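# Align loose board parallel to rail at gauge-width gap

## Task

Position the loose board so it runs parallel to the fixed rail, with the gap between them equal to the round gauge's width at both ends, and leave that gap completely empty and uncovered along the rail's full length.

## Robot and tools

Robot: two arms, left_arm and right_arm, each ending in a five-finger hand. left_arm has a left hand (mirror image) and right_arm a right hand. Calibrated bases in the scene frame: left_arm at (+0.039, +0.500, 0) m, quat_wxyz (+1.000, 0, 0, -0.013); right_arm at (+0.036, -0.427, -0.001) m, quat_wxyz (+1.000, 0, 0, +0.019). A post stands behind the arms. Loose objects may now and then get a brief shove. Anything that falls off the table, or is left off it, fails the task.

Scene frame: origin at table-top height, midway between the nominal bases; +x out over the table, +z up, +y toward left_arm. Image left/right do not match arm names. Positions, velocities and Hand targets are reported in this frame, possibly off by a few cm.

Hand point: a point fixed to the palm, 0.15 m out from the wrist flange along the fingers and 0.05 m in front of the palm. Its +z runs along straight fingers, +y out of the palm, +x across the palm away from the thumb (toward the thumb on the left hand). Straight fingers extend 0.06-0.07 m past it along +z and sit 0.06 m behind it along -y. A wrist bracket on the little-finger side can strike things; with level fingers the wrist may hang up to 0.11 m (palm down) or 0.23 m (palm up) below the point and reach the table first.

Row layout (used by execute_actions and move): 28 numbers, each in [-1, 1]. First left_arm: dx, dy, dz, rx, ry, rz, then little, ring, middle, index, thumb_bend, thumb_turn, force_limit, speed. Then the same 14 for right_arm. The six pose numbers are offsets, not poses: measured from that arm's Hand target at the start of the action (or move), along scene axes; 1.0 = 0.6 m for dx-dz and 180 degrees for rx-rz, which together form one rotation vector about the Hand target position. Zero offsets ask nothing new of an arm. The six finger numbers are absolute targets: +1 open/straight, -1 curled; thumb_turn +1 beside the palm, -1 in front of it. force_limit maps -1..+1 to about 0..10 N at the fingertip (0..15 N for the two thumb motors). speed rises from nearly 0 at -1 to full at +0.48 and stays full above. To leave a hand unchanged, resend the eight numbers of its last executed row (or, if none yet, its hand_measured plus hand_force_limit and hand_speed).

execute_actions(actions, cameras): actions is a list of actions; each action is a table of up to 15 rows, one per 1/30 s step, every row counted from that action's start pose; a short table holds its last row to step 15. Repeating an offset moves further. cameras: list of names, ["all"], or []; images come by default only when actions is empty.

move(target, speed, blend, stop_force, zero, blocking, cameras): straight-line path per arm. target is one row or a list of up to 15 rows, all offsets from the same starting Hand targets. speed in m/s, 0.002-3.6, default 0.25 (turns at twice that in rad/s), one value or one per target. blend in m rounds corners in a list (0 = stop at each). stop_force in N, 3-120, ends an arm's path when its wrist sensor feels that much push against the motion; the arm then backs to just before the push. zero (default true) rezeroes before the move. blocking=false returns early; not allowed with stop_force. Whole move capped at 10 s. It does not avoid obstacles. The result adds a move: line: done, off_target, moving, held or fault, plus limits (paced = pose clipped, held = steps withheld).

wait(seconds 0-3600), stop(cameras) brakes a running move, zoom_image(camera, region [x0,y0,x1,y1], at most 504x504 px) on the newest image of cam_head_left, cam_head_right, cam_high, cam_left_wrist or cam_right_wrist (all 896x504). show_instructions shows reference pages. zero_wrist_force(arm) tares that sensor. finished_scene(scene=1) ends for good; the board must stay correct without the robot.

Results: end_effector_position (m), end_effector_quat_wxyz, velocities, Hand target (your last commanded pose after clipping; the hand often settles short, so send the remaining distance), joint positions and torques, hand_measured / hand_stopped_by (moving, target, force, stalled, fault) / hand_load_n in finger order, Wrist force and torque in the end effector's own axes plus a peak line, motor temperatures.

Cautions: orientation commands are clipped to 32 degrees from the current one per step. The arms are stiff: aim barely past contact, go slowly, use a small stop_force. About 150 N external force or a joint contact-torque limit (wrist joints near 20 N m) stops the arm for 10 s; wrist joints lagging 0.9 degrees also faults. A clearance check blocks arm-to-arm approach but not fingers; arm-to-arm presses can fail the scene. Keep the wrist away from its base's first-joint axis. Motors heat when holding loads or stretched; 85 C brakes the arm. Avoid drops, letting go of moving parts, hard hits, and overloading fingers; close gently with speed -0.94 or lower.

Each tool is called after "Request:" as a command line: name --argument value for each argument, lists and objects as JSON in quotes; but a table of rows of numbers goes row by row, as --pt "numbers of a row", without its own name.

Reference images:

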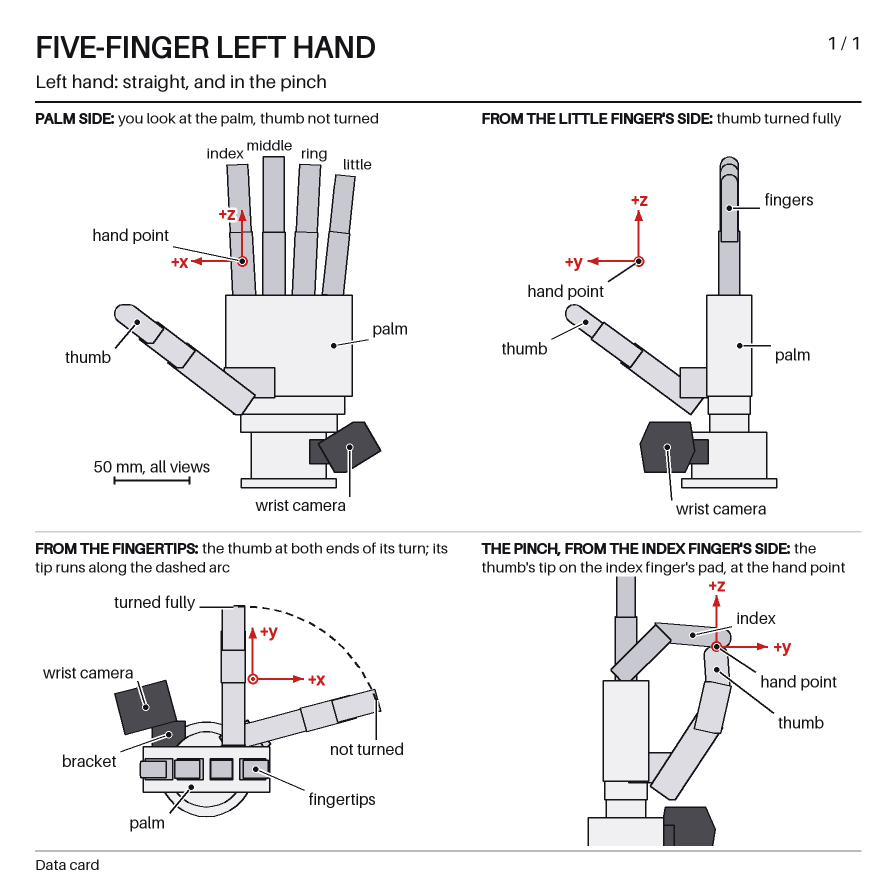

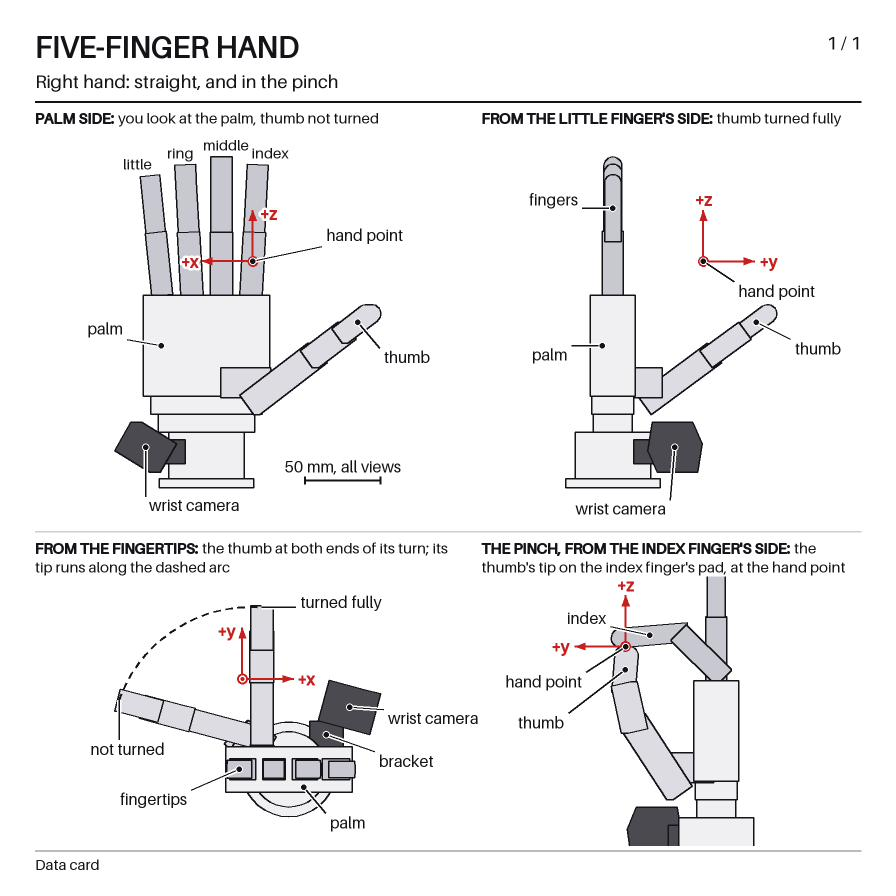

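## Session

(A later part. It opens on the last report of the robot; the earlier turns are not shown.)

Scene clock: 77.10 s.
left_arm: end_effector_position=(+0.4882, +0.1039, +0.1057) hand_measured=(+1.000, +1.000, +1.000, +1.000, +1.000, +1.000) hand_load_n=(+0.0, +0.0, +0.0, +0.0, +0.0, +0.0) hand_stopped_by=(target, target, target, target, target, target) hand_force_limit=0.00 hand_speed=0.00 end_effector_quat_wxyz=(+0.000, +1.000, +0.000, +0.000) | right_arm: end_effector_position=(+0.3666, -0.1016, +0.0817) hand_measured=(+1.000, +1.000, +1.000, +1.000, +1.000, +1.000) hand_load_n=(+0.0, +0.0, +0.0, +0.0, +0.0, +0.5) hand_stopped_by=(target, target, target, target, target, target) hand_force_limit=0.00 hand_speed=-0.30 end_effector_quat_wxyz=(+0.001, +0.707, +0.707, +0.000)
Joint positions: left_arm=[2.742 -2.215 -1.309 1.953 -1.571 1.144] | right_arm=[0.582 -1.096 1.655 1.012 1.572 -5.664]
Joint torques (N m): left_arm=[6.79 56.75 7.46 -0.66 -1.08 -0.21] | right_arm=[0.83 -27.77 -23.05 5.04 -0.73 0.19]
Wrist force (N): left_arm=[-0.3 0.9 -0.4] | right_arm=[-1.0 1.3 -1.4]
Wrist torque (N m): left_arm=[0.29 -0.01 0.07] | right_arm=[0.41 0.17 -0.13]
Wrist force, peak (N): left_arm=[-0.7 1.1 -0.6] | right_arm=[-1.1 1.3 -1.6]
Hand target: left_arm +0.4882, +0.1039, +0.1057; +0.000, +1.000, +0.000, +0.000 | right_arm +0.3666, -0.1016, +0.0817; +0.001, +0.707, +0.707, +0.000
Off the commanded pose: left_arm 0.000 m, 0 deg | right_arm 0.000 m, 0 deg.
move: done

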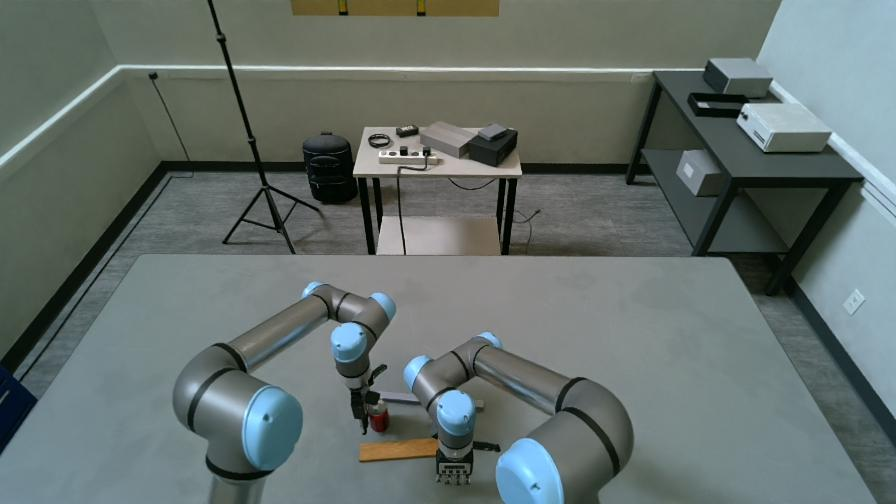

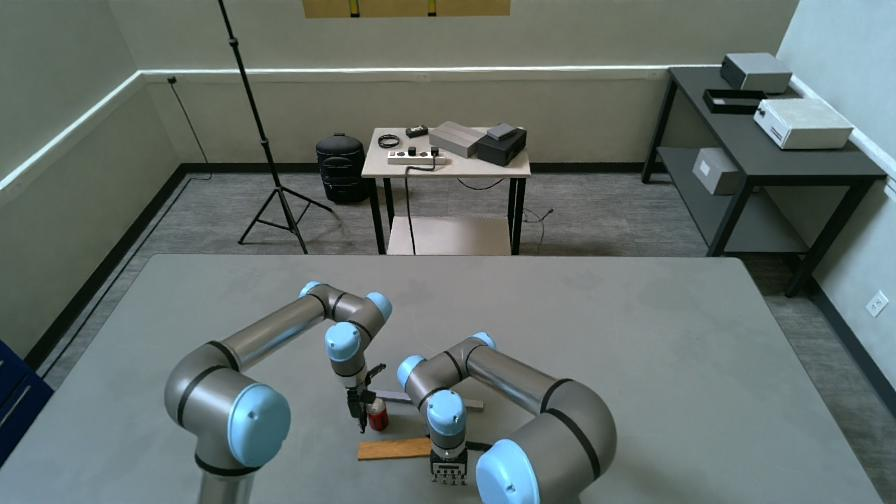

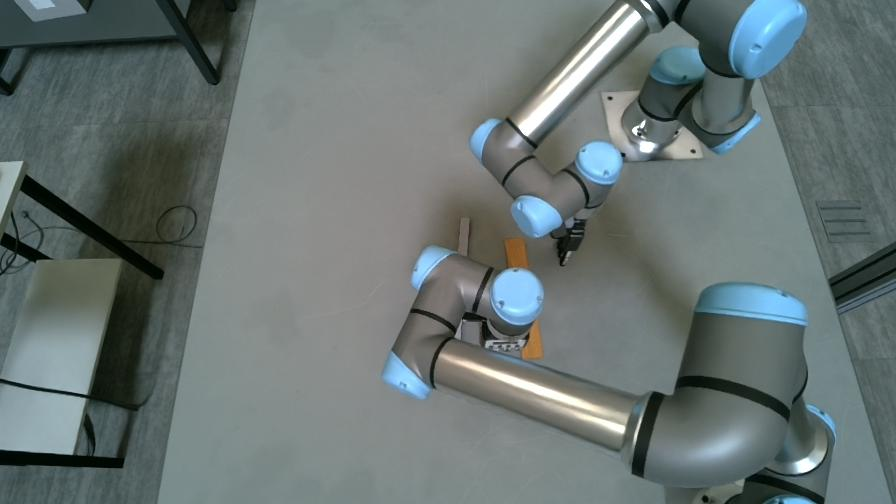

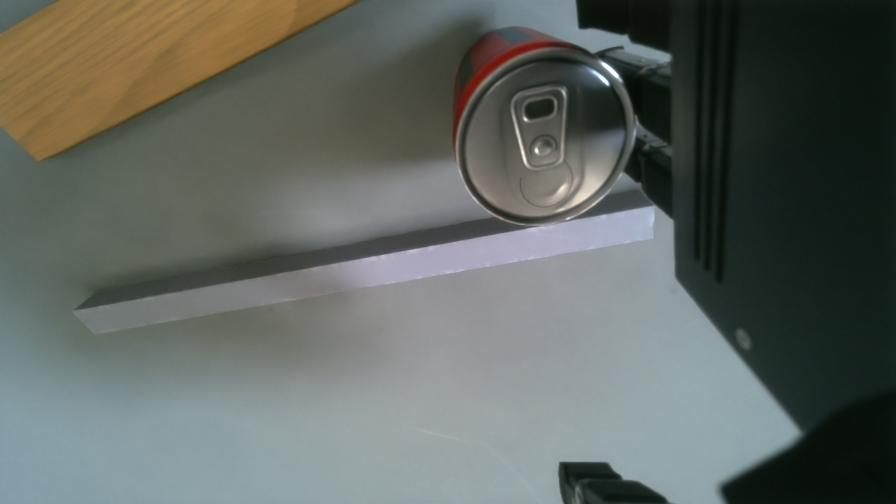

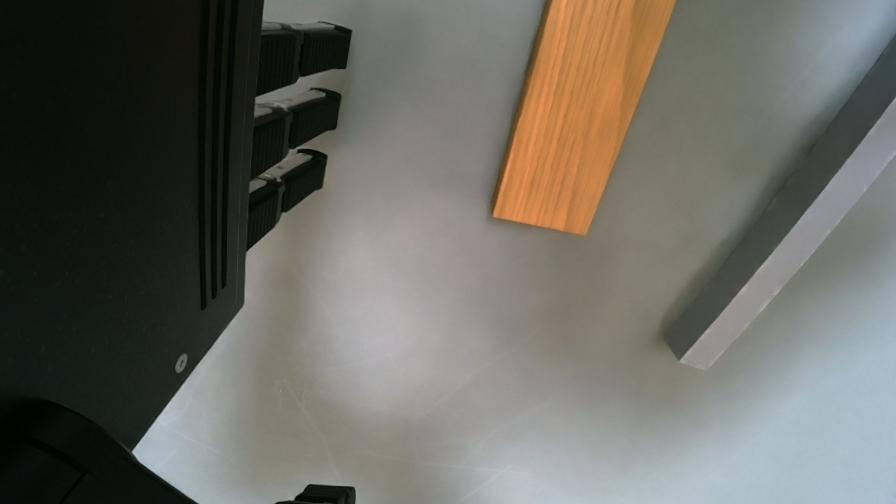

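Request:
move --pt "0 0.05 0 0 0 0 1 1 1 1 1 1 0 0.0 0 0 0.02 0.0 0 0 1 1 1 1 1 1 0 -0.3" --pt "0 0.25 0.23 0 0 0 1 1 1 1 1 1 0 0.0 0 0 0.03 0.0667 0 0 1 1 1 1 1 1 0 -0.3" --blend 0.02

Request:
move --target '[0,0,0,0,0,0, 1,1,1,1,1,1,0,0.0, 0.02,0.389,-0.02,0,0,0, 1,1,1,1,1,1,0,-0.3]' --cameras '["all"]'

Scene clock: 82.47 s.
left_arm: end_effector_position=(+0.4882, +0.2538, +0.2436) hand_measured=(+1.000, +1.000, +1.000, +1.000, +1.000, +1.000) hand_load_n=(+0.0, +0.0, +0.0, +0.0, +0.0, +0.0) hand_stopped_by=(target, target, target, target, target, target) hand_force_limit=0.00 hand_speed=0.00 end_effector_quat_wxyz=(+0.000, +1.000, +0.001, +0.000) | right_arm: end_effector_position=(+0.3666, -0.1017, +0.0998) hand_measured=(+1.000, +1.000, +1.000, +1.000, +1.000, +1.000) hand_load_n=(+0.0, +0.0, +0.0, +0.5, +0.0, +0.0) hand_stopped_by=(target, target, target, target, target, target) hand_force_limit=0.00 hand_speed=-0.30 end_effector_quat_wxyz=(-0.073, +0.703, +0.703, +0.074)
Joint positions: left_arm=[3.045 -1.933 -1.377 1.74 -1.571 1.447] | right_arm=[0.472 -1.22 1.755 0.932 1.39 -5.764]
Joint torques (N m): left_arm=[6.17 42.34 11.76 -3.3 1.94 1.29] | right_arm=[-1.19 -16.35 -24.94 4.93 -1.07 0.03]
Wrist force (N): left_arm=[-0.3 0.4 -0.4] | right_arm=[-0.6 1.1 -1.6]
Wrist torque (N m): left_arm=[0.19 0.00 -0.02] | right_arm=[0.38 0.13 0.14]
Wrist force, peak (N): left_arm=[-1.1 3.5 -0.2] | right_arm=[-1.3 1.9 -2.3]
Hand target: left_arm +0.4882, +0.2539, +0.2437; +0.000, +1.000, +0.000, +0.000 | right_arm +0.3666, -0.1016, +0.0997; -0.073, +0.703, +0.703, +0.074
Off the commanded pose: left_arm 0.000 m, 0 deg | right_arm 0.000 m, 0 deg.
move: done; blend cut to 0.015 m at target 1

Scene clock: 83.93 s.
left_arm: end_effector_position=(+0.4882, +0.2539, +0.2437) hand_measured=(+1.000, +1.000, +1.000, +1.000, +1.000, +1.000) hand_load_n=(+0.0, +0.0, +0.0, +0.0, +0.0, +0.5) hand_stopped_by=(target, target, target, target, target, target) hand_force_limit=0.00 hand_speed=0.00 end_effector_quat_wxyz=(+0.000, +1.000, +0.000, +0.000) | right_arm: end_effector_position=(+0.3787, +0.1317, +0.0878) hand_measured=(+1.000, +1.000, +1.000, +1.000, +1.000, +1.000) hand_load_n=(+0.0, +0.0, +0.0, +0.0, +0.0, +0.0) hand_stopped_by=(target, target, target, target, target, target) hand_force_limit=0.00 hand_speed=-0.30 end_effector_quat_wxyz=(-0.073, +0.703, +0.703, +0.074) end_effector_velocity=(+0.000, +0.002, +0.002) end_effector_angular_velocity=(+0.004, -0.003, -0.001)
Joint positions: left_arm=[3.045 -1.933 -1.377 1.74 -1.571 1.447] | right_arm=[0.828 -0.752 1.002 1.16 1.437 -5.407]
Joint velocities: left_arm=[within noise] | right_arm=[0.001 0 -0.005 0 0 0.002]
Joint torques (N m): left_arm=[7.01 46.7 9.54 -3.94 -0.36 1.07] | right_arm=[5.89 -37.37 -29.45 1.51 -0.82 0.98]
Wrist force (N): left_arm=[-0.2 0.4 -0.4] | right_arm=[-0.6 0.8 -1.4]
Wrist torque (N m): left_arm=[0.19 -0.01 -0.01] | right_arm=[0.30 0.10 -0.04]
Wrist force, peak (N): left_arm=[-0.3 0.7 -0.6] | right_arm=[-2.2 0.9 -2.2]
Hand target: left_arm +0.4882, +0.2539, +0.2437; +0.000, +1.000, +0.000, +0.000 | right_arm +0.3786, +0.1318, +0.0877; -0.073, +0.703, +0.703, +0.074
Off the commanded pose: left_arm 0.000 m, 0 deg | right_arm 0.000 m, 0 deg.
move: done

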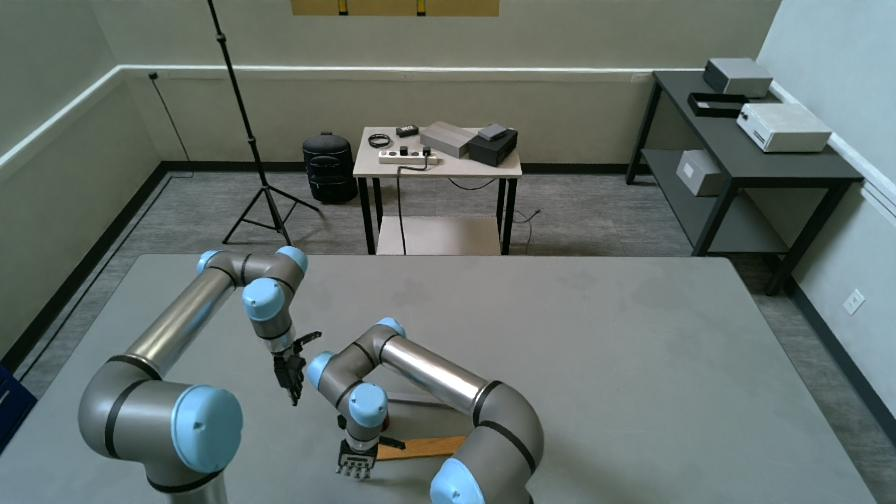

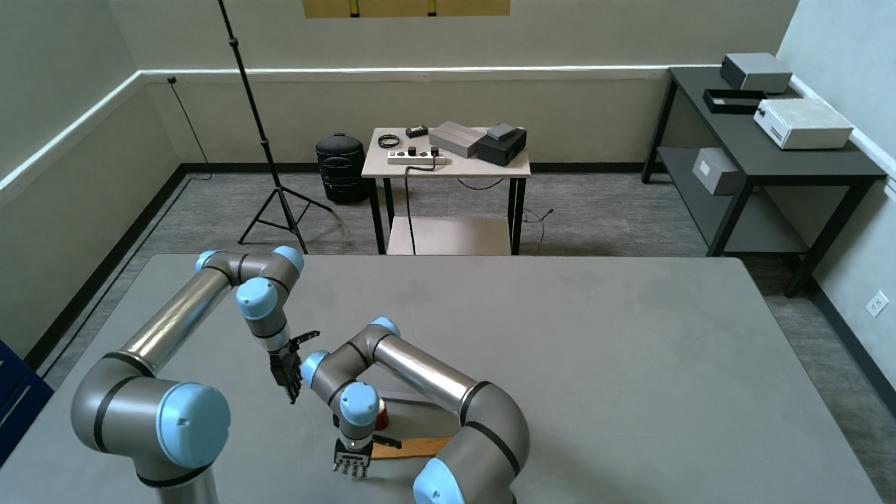

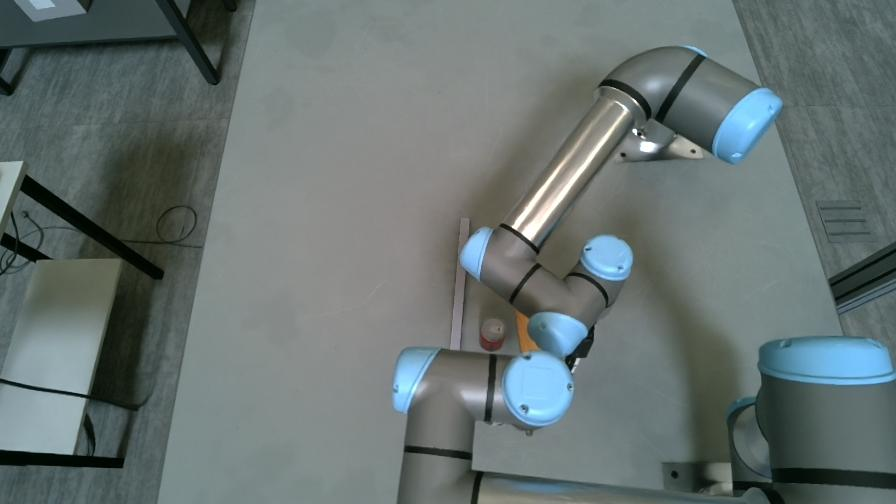

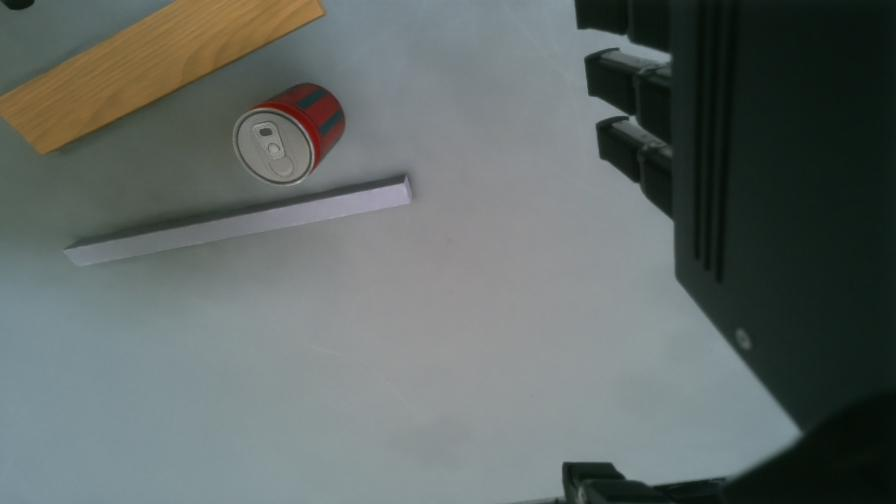

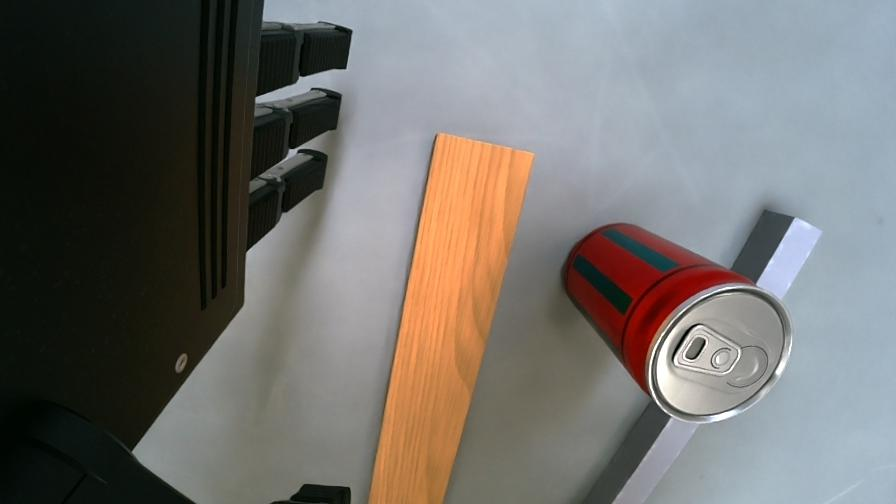

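Request:
move --target '[0,0.25,0,0,0,0, 1,1,1,1,1,1,0,0.0, 0,-0.033,-0.0337,0,0,0, 1,1,1,1,1,1,0,-0.3]' --cameras '["cam_right_wrist","cam_high"]'

Scene clock: 86.30 s.
left_arm: end_effector_position=(+0.4882, +0.4038, +0.2437) hand_measured=(+1.000, +1.000, +1.000, +1.000, +1.000, +1.000) hand_load_n=(+0.0, +0.0, +0.0, +0.0, +0.0, +0.0) hand_stopped_by=(target, target, target, target, target, target) hand_force_limit=0.00 hand_speed=0.00 end_effector_quat_wxyz=(+0.000, +1.000, +0.000, +0.000) | right_arm: end_effector_position=(+0.3787, +0.1120, +0.0676) hand_measured=(+1.000, +1.000, +1.000, +1.000, +1.000, +1.000) hand_load_n=(+0.0, +0.0, +0.0, +0.0, +0.0, +0.0) hand_stopped_by=(target, target, target, target, target, target) hand_force_limit=0.00 hand_speed=-0.30 end_effector_quat_wxyz=(-0.073, +0.703, +0.703, +0.074)
Joint positions: left_arm=[3.405 -1.84 -1.502 1.772 -1.571 1.807] | right_arm=[0.806 -0.782 1.112 1.084 1.433 -5.429]
Joint torques (N m): left_arm=[6.93 20.47 25.26 -3.73 -1.16 1.18] | right_arm=[6.36 -34.77 -25.34 4.91 0.12 0.83]
Wrist force (N): left_arm=[-0.3 1.0 -0.4] | right_arm=[-0.5 1.2 -1.5]
Wrist torque (N m): left_arm=[0.25 -0.01 -0.03] | right_arm=[0.39 0.10 0.15]
Wrist force, peak (N): left_arm=[-0.7 4.1 -0.5] | right_arm=[-0.3 1.1 -2.0]
Hand target: left_arm +0.4882, +0.4039, +0.2437; +0.000, +1.000, +0.000, +0.000 | right_arm +0.3786, +0.1120, +0.0675; -0.073, +0.703, +0.703, +0.074
Off the commanded pose: left_arm 0.000 m, 0 deg | right_arm 0.000 m, 0 deg.
move: done
Images, in order (width x height): cam_high 896x504, cam_right_wrist 896x504.

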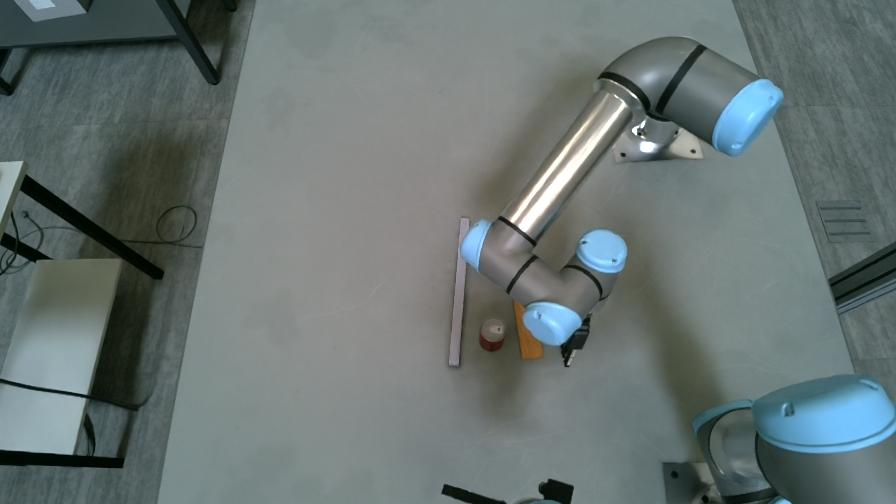

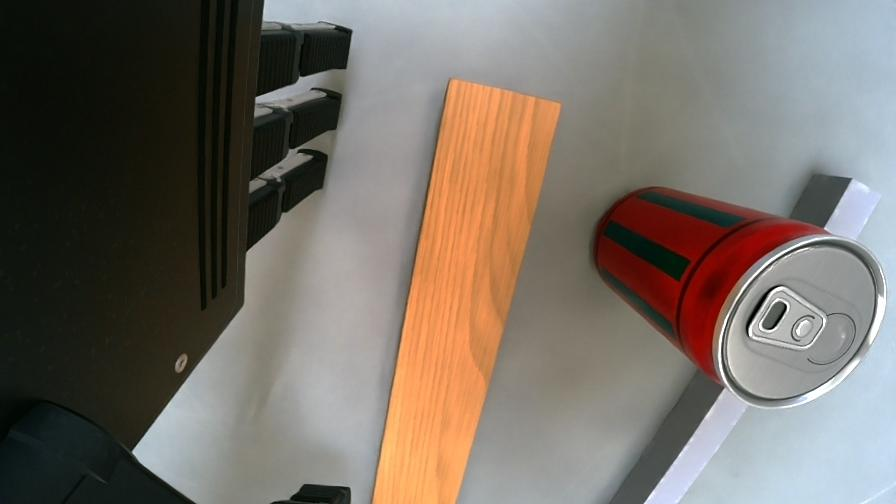

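Request:
move --target '[0,0,0,0,0,0, 1,1,1,1,1,1,0,0.0, 0.12,0,0,0,0,0, 1,1,1,1,1,1,0,-0.3]' --speed 0.04 --stop_force 10 --cameras '["cam_right_wrist","cam_high"]'

Scene clock: 89.77 s.
left_arm: end_effector_position=(+0.4882, +0.4039, +0.2437) hand_measured=(+1.000, +1.000, +1.000, +1.000, +1.000, +1.000) hand_load_n=(+0.0, +0.0, +0.0, +0.0, +0.0, +0.0) hand_stopped_by=(target, target, target, target, target, target) hand_force_limit=0.00 hand_speed=0.00 end_effector_quat_wxyz=(+0.000, +1.000, +0.000, +0.000) | right_arm: end_effector_position=(+0.4506, +0.1120, +0.0675) hand_measured=(+1.000, +1.000, +1.000, +1.000, +1.000, +1.000) hand_load_n=(+0.0, +0.0, +0.0, +0.0, +0.0, +0.0) hand_stopped_by=(target, target, target, target, target, target) hand_force_limit=0.00 hand_speed=-0.30 end_effector_quat_wxyz=(-0.073, +0.703, +0.703, +0.074)
Joint positions: left_arm=[3.405 -1.84 -1.502 1.771 -1.571 1.807] | right_arm=[0.719 -0.678 0.924 1.18 1.42 -5.516]
Joint torques (N m): left_arm=[7.43 20.74 25.23 -3.77 -2.1 -1.03] | right_arm=[5.76 -66.11 -12.27 -0.49 1.35 0.98]
Wrist force (N): left_arm=[-0.3 0.8 -0.4] | right_arm=[-0.5 1.1 -1.6]
Wrist torque (N m): left_arm=[0.23 0.00 -0.02] | right_arm=[0.37 0.10 0.16]
Wrist force, peak (N): left_arm=[-0.5 0.9 -0.6] | right_arm=[-0.3 0.8 -2.1]
Hand target: left_arm +0.4882, +0.4039, +0.2437; +0.000, +1.000, +0.000, +0.000 | right_arm +0.4506, +0.1120, +0.0675; -0.073, +0.703, +0.703, +0.074
Off the commanded pose: left_arm 0.000 m, 0 deg | right_arm 0.000 m, 0 deg.
move: done
Images, in order (width x height): cam_high 896x504, cam_right_wrist 896x504.

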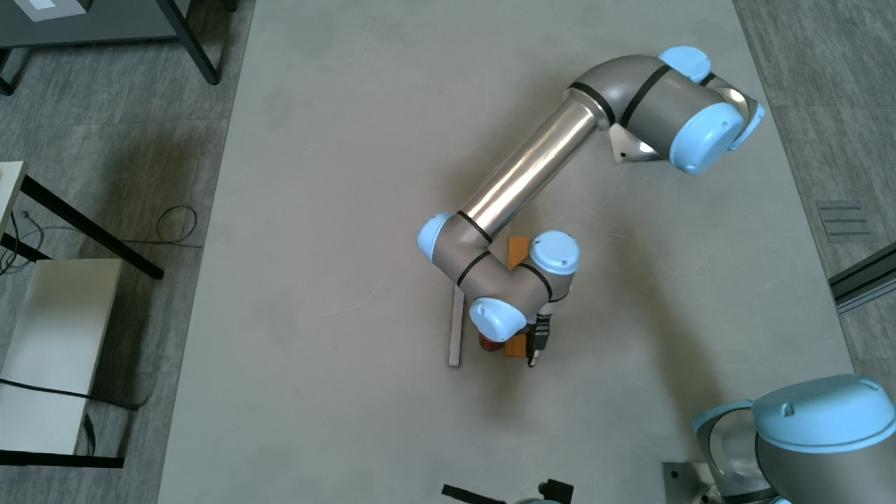

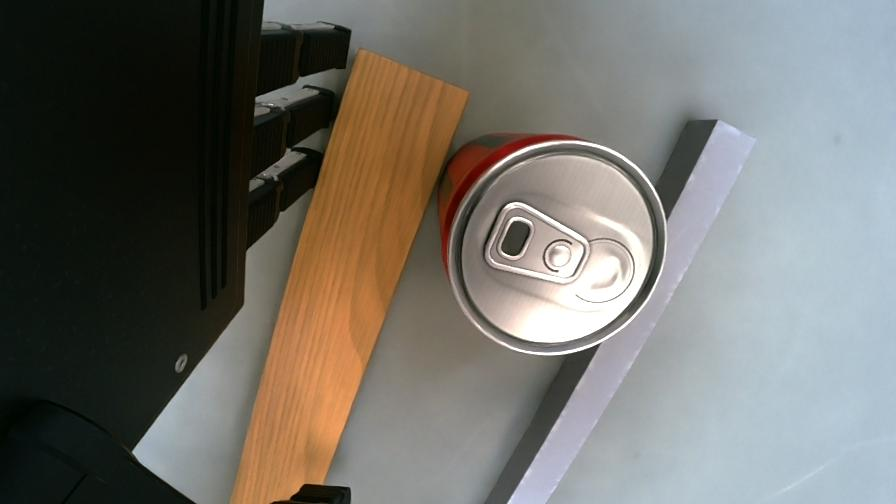

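Request:
move --target '[0,0,0,0,0,0, 1,1,1,1,1,1,0,0.0, 0.1,0,0,0,0,0, 1,1,1,1,1,1,0,-0.3]' --speed 0.015 --stop_force 5 --cameras '["cam_right_wrist","cam_high", "cam_head_left"]'

Scene clock: 94.20 s.
left_arm: end_effector_position=(+0.4882, +0.4039, +0.2437) hand_measured=(+1.000, +1.000, +1.000, +1.000, +1.000, +1.000) hand_load_n=(+0.0, +0.0, +0.0, +0.0, -0.5, +0.0) hand_stopped_by=(target, target, target, target, target, target) hand_force_limit=0.00 hand_speed=0.00 end_effector_quat_wxyz=(+0.000, +1.000, +0.000, +0.000) | right_arm: end_effector_position=(+0.4910, +0.1119, +0.0675) hand_measured=(+1.000, +1.000, +1.000, +1.000, +1.000, +1.000) hand_load_n=(+0.0, +0.0, -0.5, +0.0, +0.0, -0.5) hand_stopped_by=(target, target, target, target, target, target) hand_force_limit=0.00 hand_speed=-0.30 end_effector_quat_wxyz=(-0.073, +0.703, +0.703, +0.074)
Joint positions: left_arm=[3.405 -1.84 -1.502 1.771 -1.571 1.807] | right_arm=[0.675 -0.603 0.785 1.252 1.414 -5.56]
Joint torques (N m): left_arm=[5.66 20.23 25.93 -3.73 -1.72 -1.18] | right_arm=[6.48 -69.68 -24.23 -0.11 1.76 0.88]
Wrist force (N): left_arm=[-0.4 0.8 -0.4] | right_arm=[-0.2 2.0 -1.8]
Wrist torque (N m): left_arm=[0.23 0.00 -0.03] | right_arm=[0.55 0.06 0.23]
Wrist force, peak (N): left_arm=[-0.4 1.1 -0.4] | right_arm=[0.1 -4.6 -1.7]
Hand target: left_arm +0.4882, +0.4039, +0.2437; +0.000, +1.000, +0.000, +0.000 | right_arm +0.4910, +0.1119, +0.0675; -0.073, +0.703, +0.703, +0.074 (not the last commanded pose)
Off the commanded pose: left_arm 0.000 m, 0 deg | right_arm 0.020 m, 0 deg.
move: contact (right_arm)
Images, in order (width x height): cam_head_left 896x504, cam_high 896x504, cam_right_wrist 896x504.

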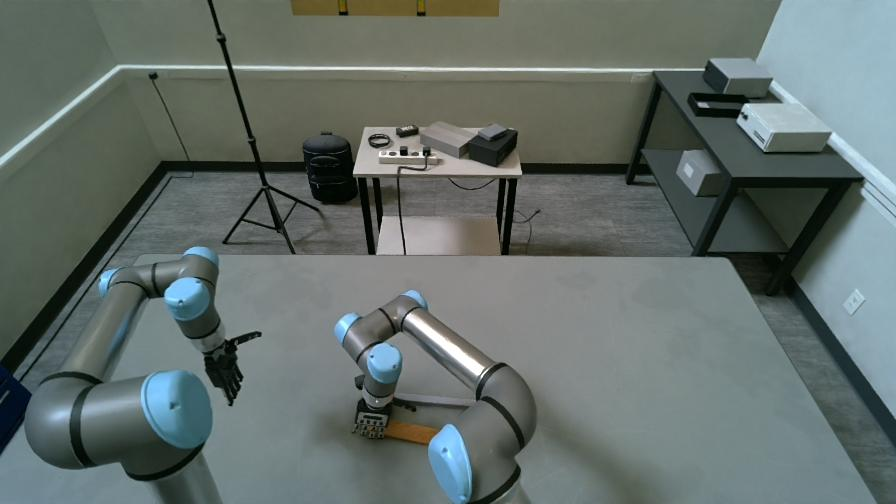

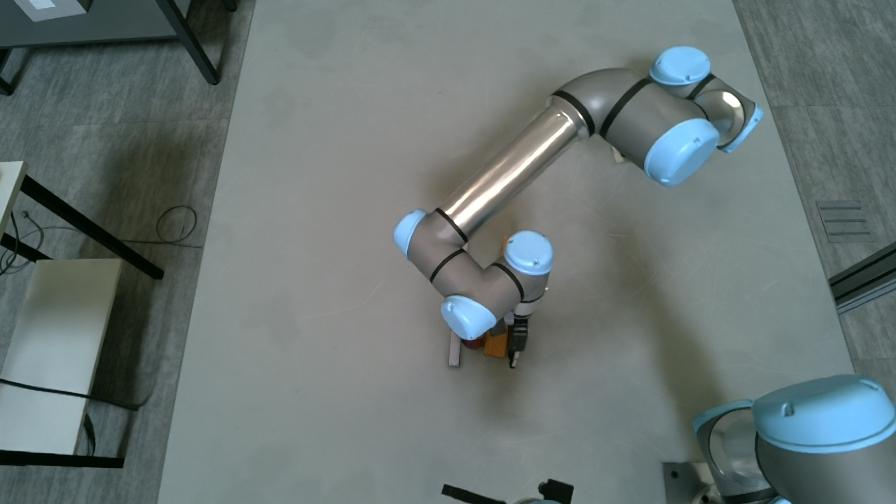

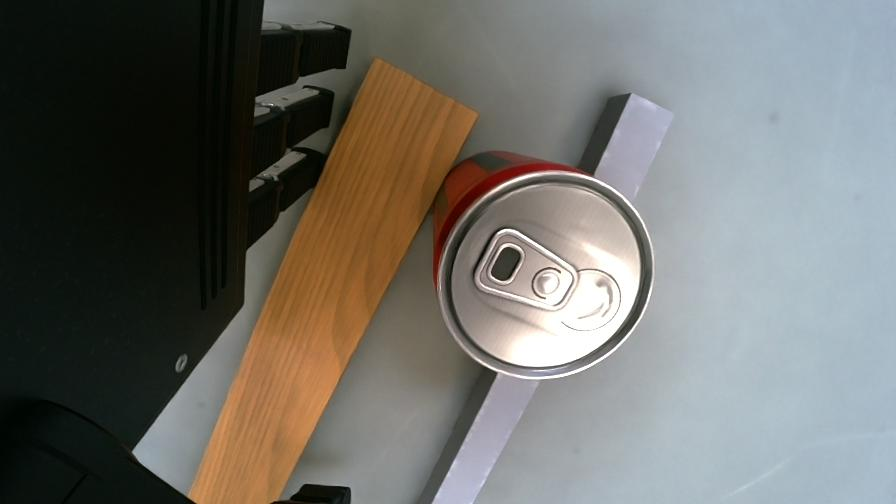

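Request:
move --target '[0,0,0,0,0,0, 1,1,1,1,1,1,0,0.0, 0.04,0,0,0,0,0, 1,1,1,1,1,1,0,-0.3]' --speed 0.008 --stop_force 8 --cameras '["cam_right_wrist","cam_high", "cam_head_left"]'

Scene clock: 96.30 s.
left_arm: end_effector_position=(+0.4882, +0.4039, +0.2437) hand_measured=(+1.000, +1.000, +1.000, +1.000, +1.000, +1.000) hand_load_n=(+0.0, +0.0, +0.0, +0.0, +0.0, +0.0) hand_stopped_by=(target, target, target, target, target, target) hand_force_limit=0.00 hand_speed=0.00 end_effector_quat_wxyz=(+0.000, +1.000, +0.000, +0.000) | right_arm: end_effector_position=(+0.4940, +0.1120, +0.0676) hand_measured=(+1.000, +1.000, +1.000, +1.000, +1.000, +1.000) hand_load_n=(+0.0, +0.0, +0.0, +0.0, +0.0, +0.0) hand_stopped_by=(target, target, target, target, target, target) hand_force_limit=0.00 hand_speed=-0.30 end_effector_quat_wxyz=(-0.073, +0.703, +0.703, +0.074)
Joint positions: left_arm=[3.405 -1.84 -1.502 1.771 -1.571 1.807] | right_arm=[0.672 -0.597 0.773 1.258 1.414 -5.563]
Joint torques (N m): left_arm=[5.69 21.86 26.19 -3.76 -1.62 -1.56] | right_arm=[5.08 -70.01 -10.94 -1.46 2.64 0.95]
Wrist force (N): left_arm=[-0.4 0.9 -0.2] | right_arm=[-0.2 -2.8 -2.9]
Wrist torque (N m): left_arm=[0.23 0.00 -0.03] | right_arm=[0.63 0.10 0.23]
Wrist force, peak (N): left_arm=[-0.5 1.1 -0.3] | right_arm=[0.4 -6.5 -4.5]
Hand target: left_arm +0.4882, +0.4039, +0.2437; +0.000, +1.000, +0.000, +0.000 | right_arm +0.4940, +0.1120, +0.0676; -0.073, +0.703, +0.703, +0.074 (not the last commanded pose)
Off the commanded pose: left_arm 0.000 m, 0 deg | right_arm 0.021 m, 0 deg.
move: contact (right_arm)
Images, in order (width x height): cam_head_left 896x504, cam_high 896x504, cam_right_wrist 896x504.

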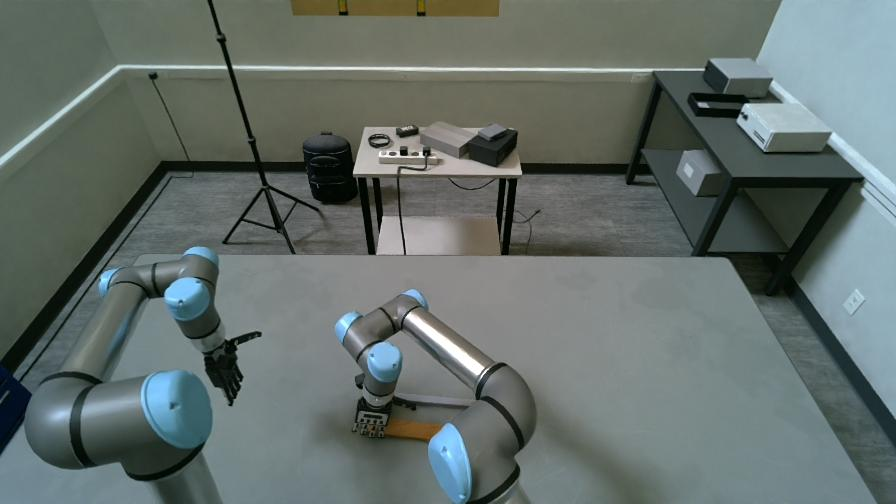

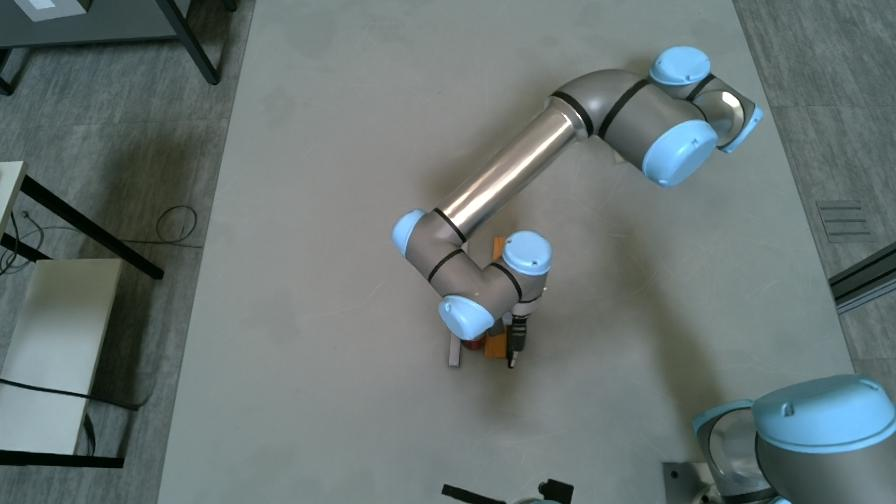

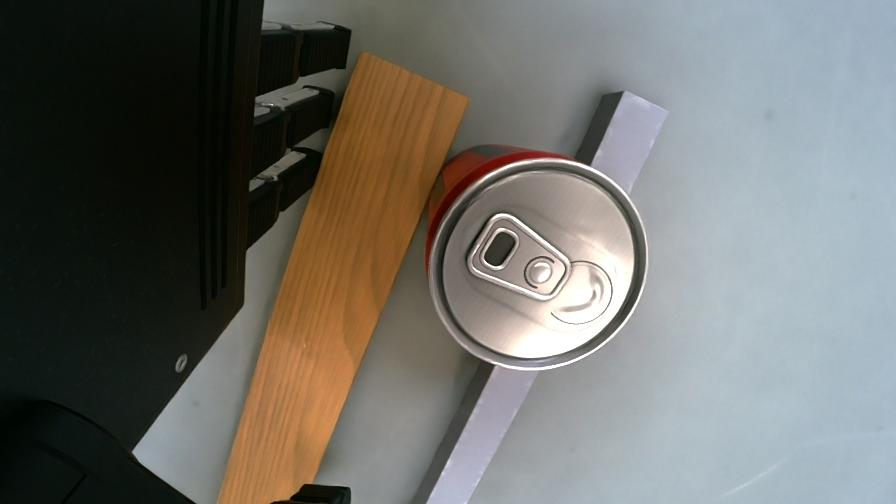

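Request:
move --target '[0,0,0,0,0,0, 1,1,1,1,1,1,0,0.0, 0.03,0,0,0,0,0, 1,1,1,1,1,1,0,-0.3]' --speed 0.006 --stop_force 8 --cameras '["cam_right_wrist"]'

Scene clock: 98.33 s.
left_arm: end_effector_position=(+0.4882, +0.4039, +0.2437) hand_measured=(+1.000, +1.000, +1.000, +1.000, +1.000, +1.000) hand_load_n=(+0.0, +0.0, +0.0, +0.0, +0.0, +0.0) hand_stopped_by=(target, target, target, target, target, target) hand_force_limit=0.00 hand_speed=0.00 end_effector_quat_wxyz=(+0.000, +1.000, +0.000, +0.000) | right_arm: end_effector_position=(+0.4964, +0.1120, +0.0676) hand_measured=(+1.000, +1.000, +1.000, +1.000, +1.000, +1.000) hand_load_n=(+0.0, -0.5, +0.0, +0.5, +0.0, +0.0) hand_stopped_by=(target, target, target, target, target, target) hand_force_limit=0.00 hand_speed=-0.30 end_effector_quat_wxyz=(-0.073, +0.703, +0.703, +0.074)
Joint positions: left_arm=[3.405 -1.84 -1.502 1.771 -1.571 1.807] | right_arm=[0.67 -0.592 0.763 1.263 1.413 -5.565]
Joint torques (N m): left_arm=[6.2 20.88 25.32 -3.5 -1.41 -1] | right_arm=[2.62 -71.55 -13.73 -2.09 3.92 1.26]
Wrist force (N): left_arm=[-0.5 1.0 -0.4] | right_arm=[0.0 -7.2 -1.8]
Wrist torque (N m): left_arm=[0.25 0.01 -0.03] | right_arm=[0.71 0.08 0.18]
Wrist force, peak (N): left_arm=[-0.4 1.1 -0.5] | right_arm=[1.1 -10.9 -2.5]
Hand target: left_arm +0.4882, +0.4039, +0.2437; +0.000, +1.000, +0.000, +0.000 | right_arm +0.4964, +0.1120, +0.0676; -0.073, +0.703, +0.703, +0.074 (not the last commanded pose)
Off the commanded pose: left_arm 0.000 m, 0 deg | right_arm 0.016 m, 0 deg.
move: contact (right_arm)

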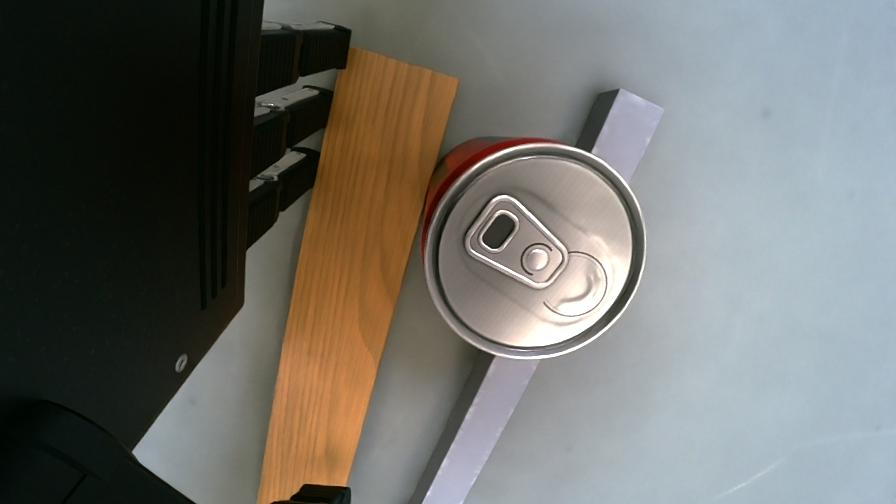

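Request:
move --pt "0 0 0 0 0 0 1 1 1 1 1 1 0 0.0 -0.17 0 0 0 0 0 1 1 1 1 1 1 0 -0.3" --pt "0 0 0 0 0 0 1 1 1 1 1 1 0 0.0 -0.19 -0.342 0 0 0 0 1 1 1 1 1 1 0 -0.3" --speed 0.15 --blend 0.01 --cameras '["all"]'

Request:
zoom_image --camera "cam_high" --region '[430, 200, 590, 380]'

Request:
zoom_image --camera "cam_head_left" --region '[340, 370, 500, 470]'

Scene clock: 103.93 s.
left_arm: end_effector_position=(+0.4882, +0.4039, +0.2437) hand_measured=(+1.000, +1.000, +1.000, +1.000, +1.000, +1.000) hand_load_n=(+0.0, +0.0, +0.0, +0.0, +0.0, +0.0) hand_stopped_by=(target, target, target, target, target, target) hand_force_limit=0.00 hand_speed=0.00 end_effector_quat_wxyz=(+0.000, +1.000, +0.000, +0.000) | right_arm: end_effector_position=(+0.3825, -0.0931, +0.0676) hand_measured=(+1.000, +1.000, +1.000, +1.000, +1.000, +1.000) hand_load_n=(+0.0, +0.0, +0.0, +0.0, +0.0, +0.0) hand_stopped_by=(target, target, target, target, target, target) hand_force_limit=0.00 hand_speed=-0.30 end_effector_quat_wxyz=(-0.073, +0.703, +0.703, +0.074)
Joint positions: left_arm=[3.405 -1.84 -1.502 1.771 -1.571 1.807] | right_arm=[0.472 -1.143 1.738 0.873 1.389 -5.765]
Joint torques (N m): left_arm=[4.93 21.11 25.2 -3.66 -1.12 -1.01] | right_arm=[-6.26 -29.39 -6.98 5.55 1.7 -1.3]
Wrist force (N): left_arm=[-0.2 0.8 -0.4] | right_arm=[-0.4 1.1 -1.6]
Wrist torque (N m): left_arm=[0.24 -0.03 -0.02] | right_arm=[0.38 0.10 0.15]
Wrist force, peak (N): left_arm=[-0.6 1.1 -0.5] | right_arm=[-0.1 -7.4 -1.5]
Hand target: left_arm +0.4882, +0.4039, +0.2437; +0.000, +1.000, +0.000, +0.000 | right_arm +0.3824, -0.0932, +0.0676; -0.073, +0.703, +0.703, +0.074
Off the commanded pose: left_arm 0.000 m, 0 deg | right_arm 0.000 m, 0 deg.
move: done

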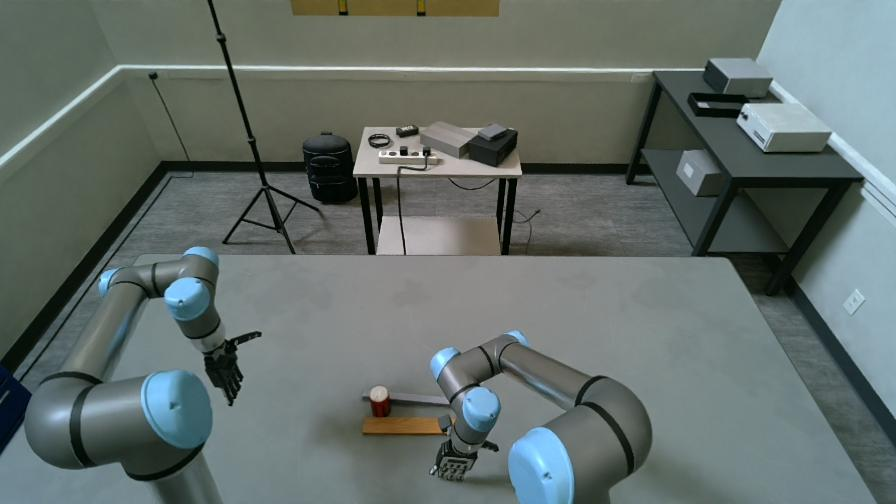

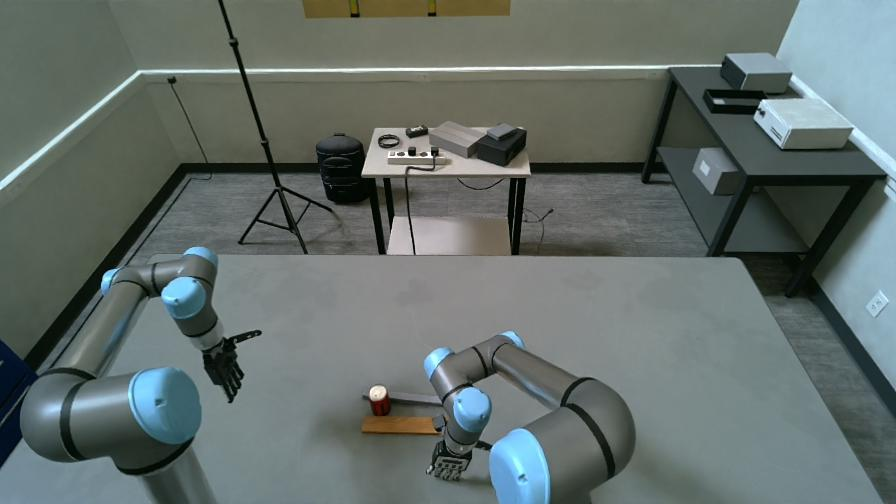

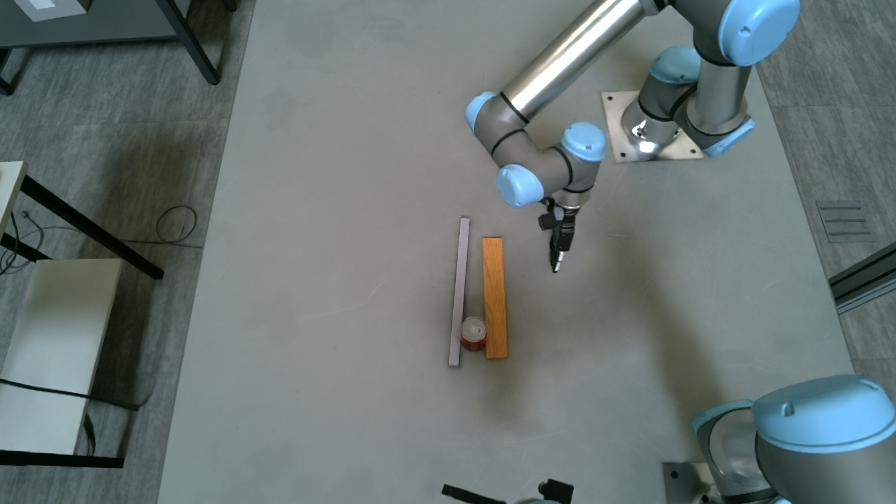

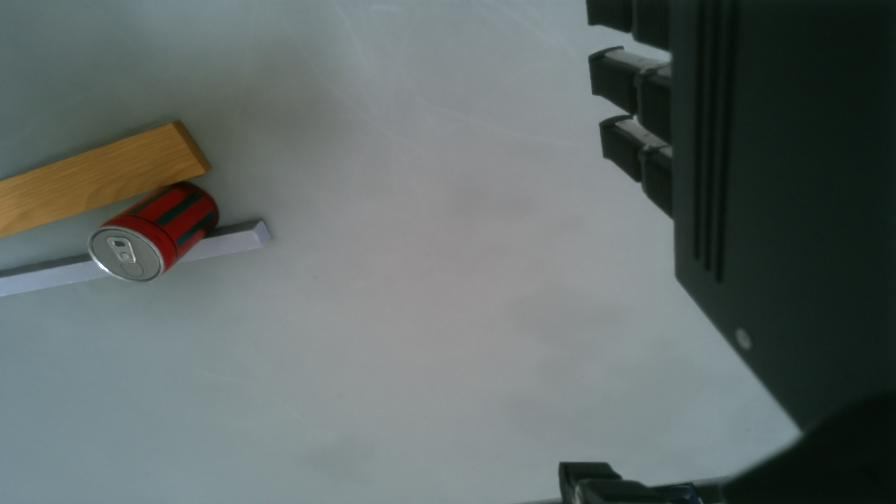

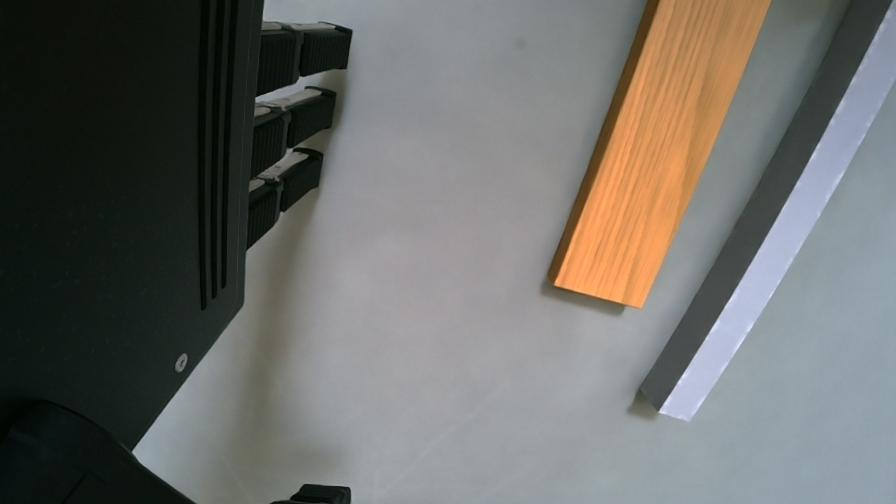

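Scaled by 2.800 from the camera's image (finer frame: 1280x720).

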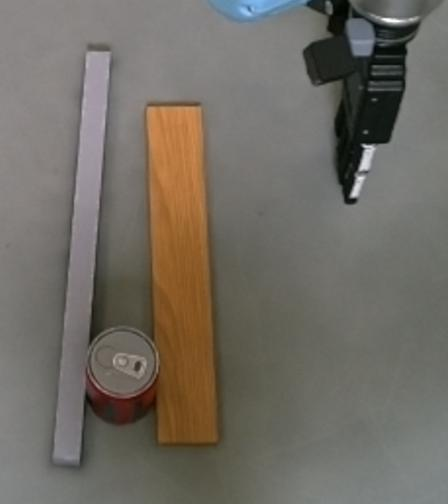

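Scaled by 3.150 from the camera's image (finer frame: 1280x720).

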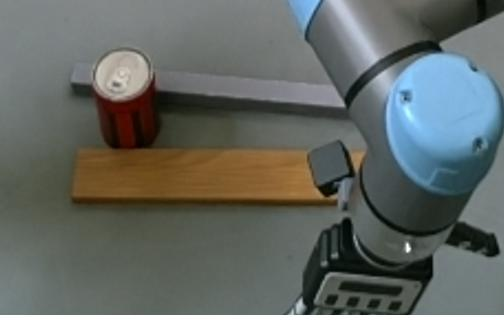

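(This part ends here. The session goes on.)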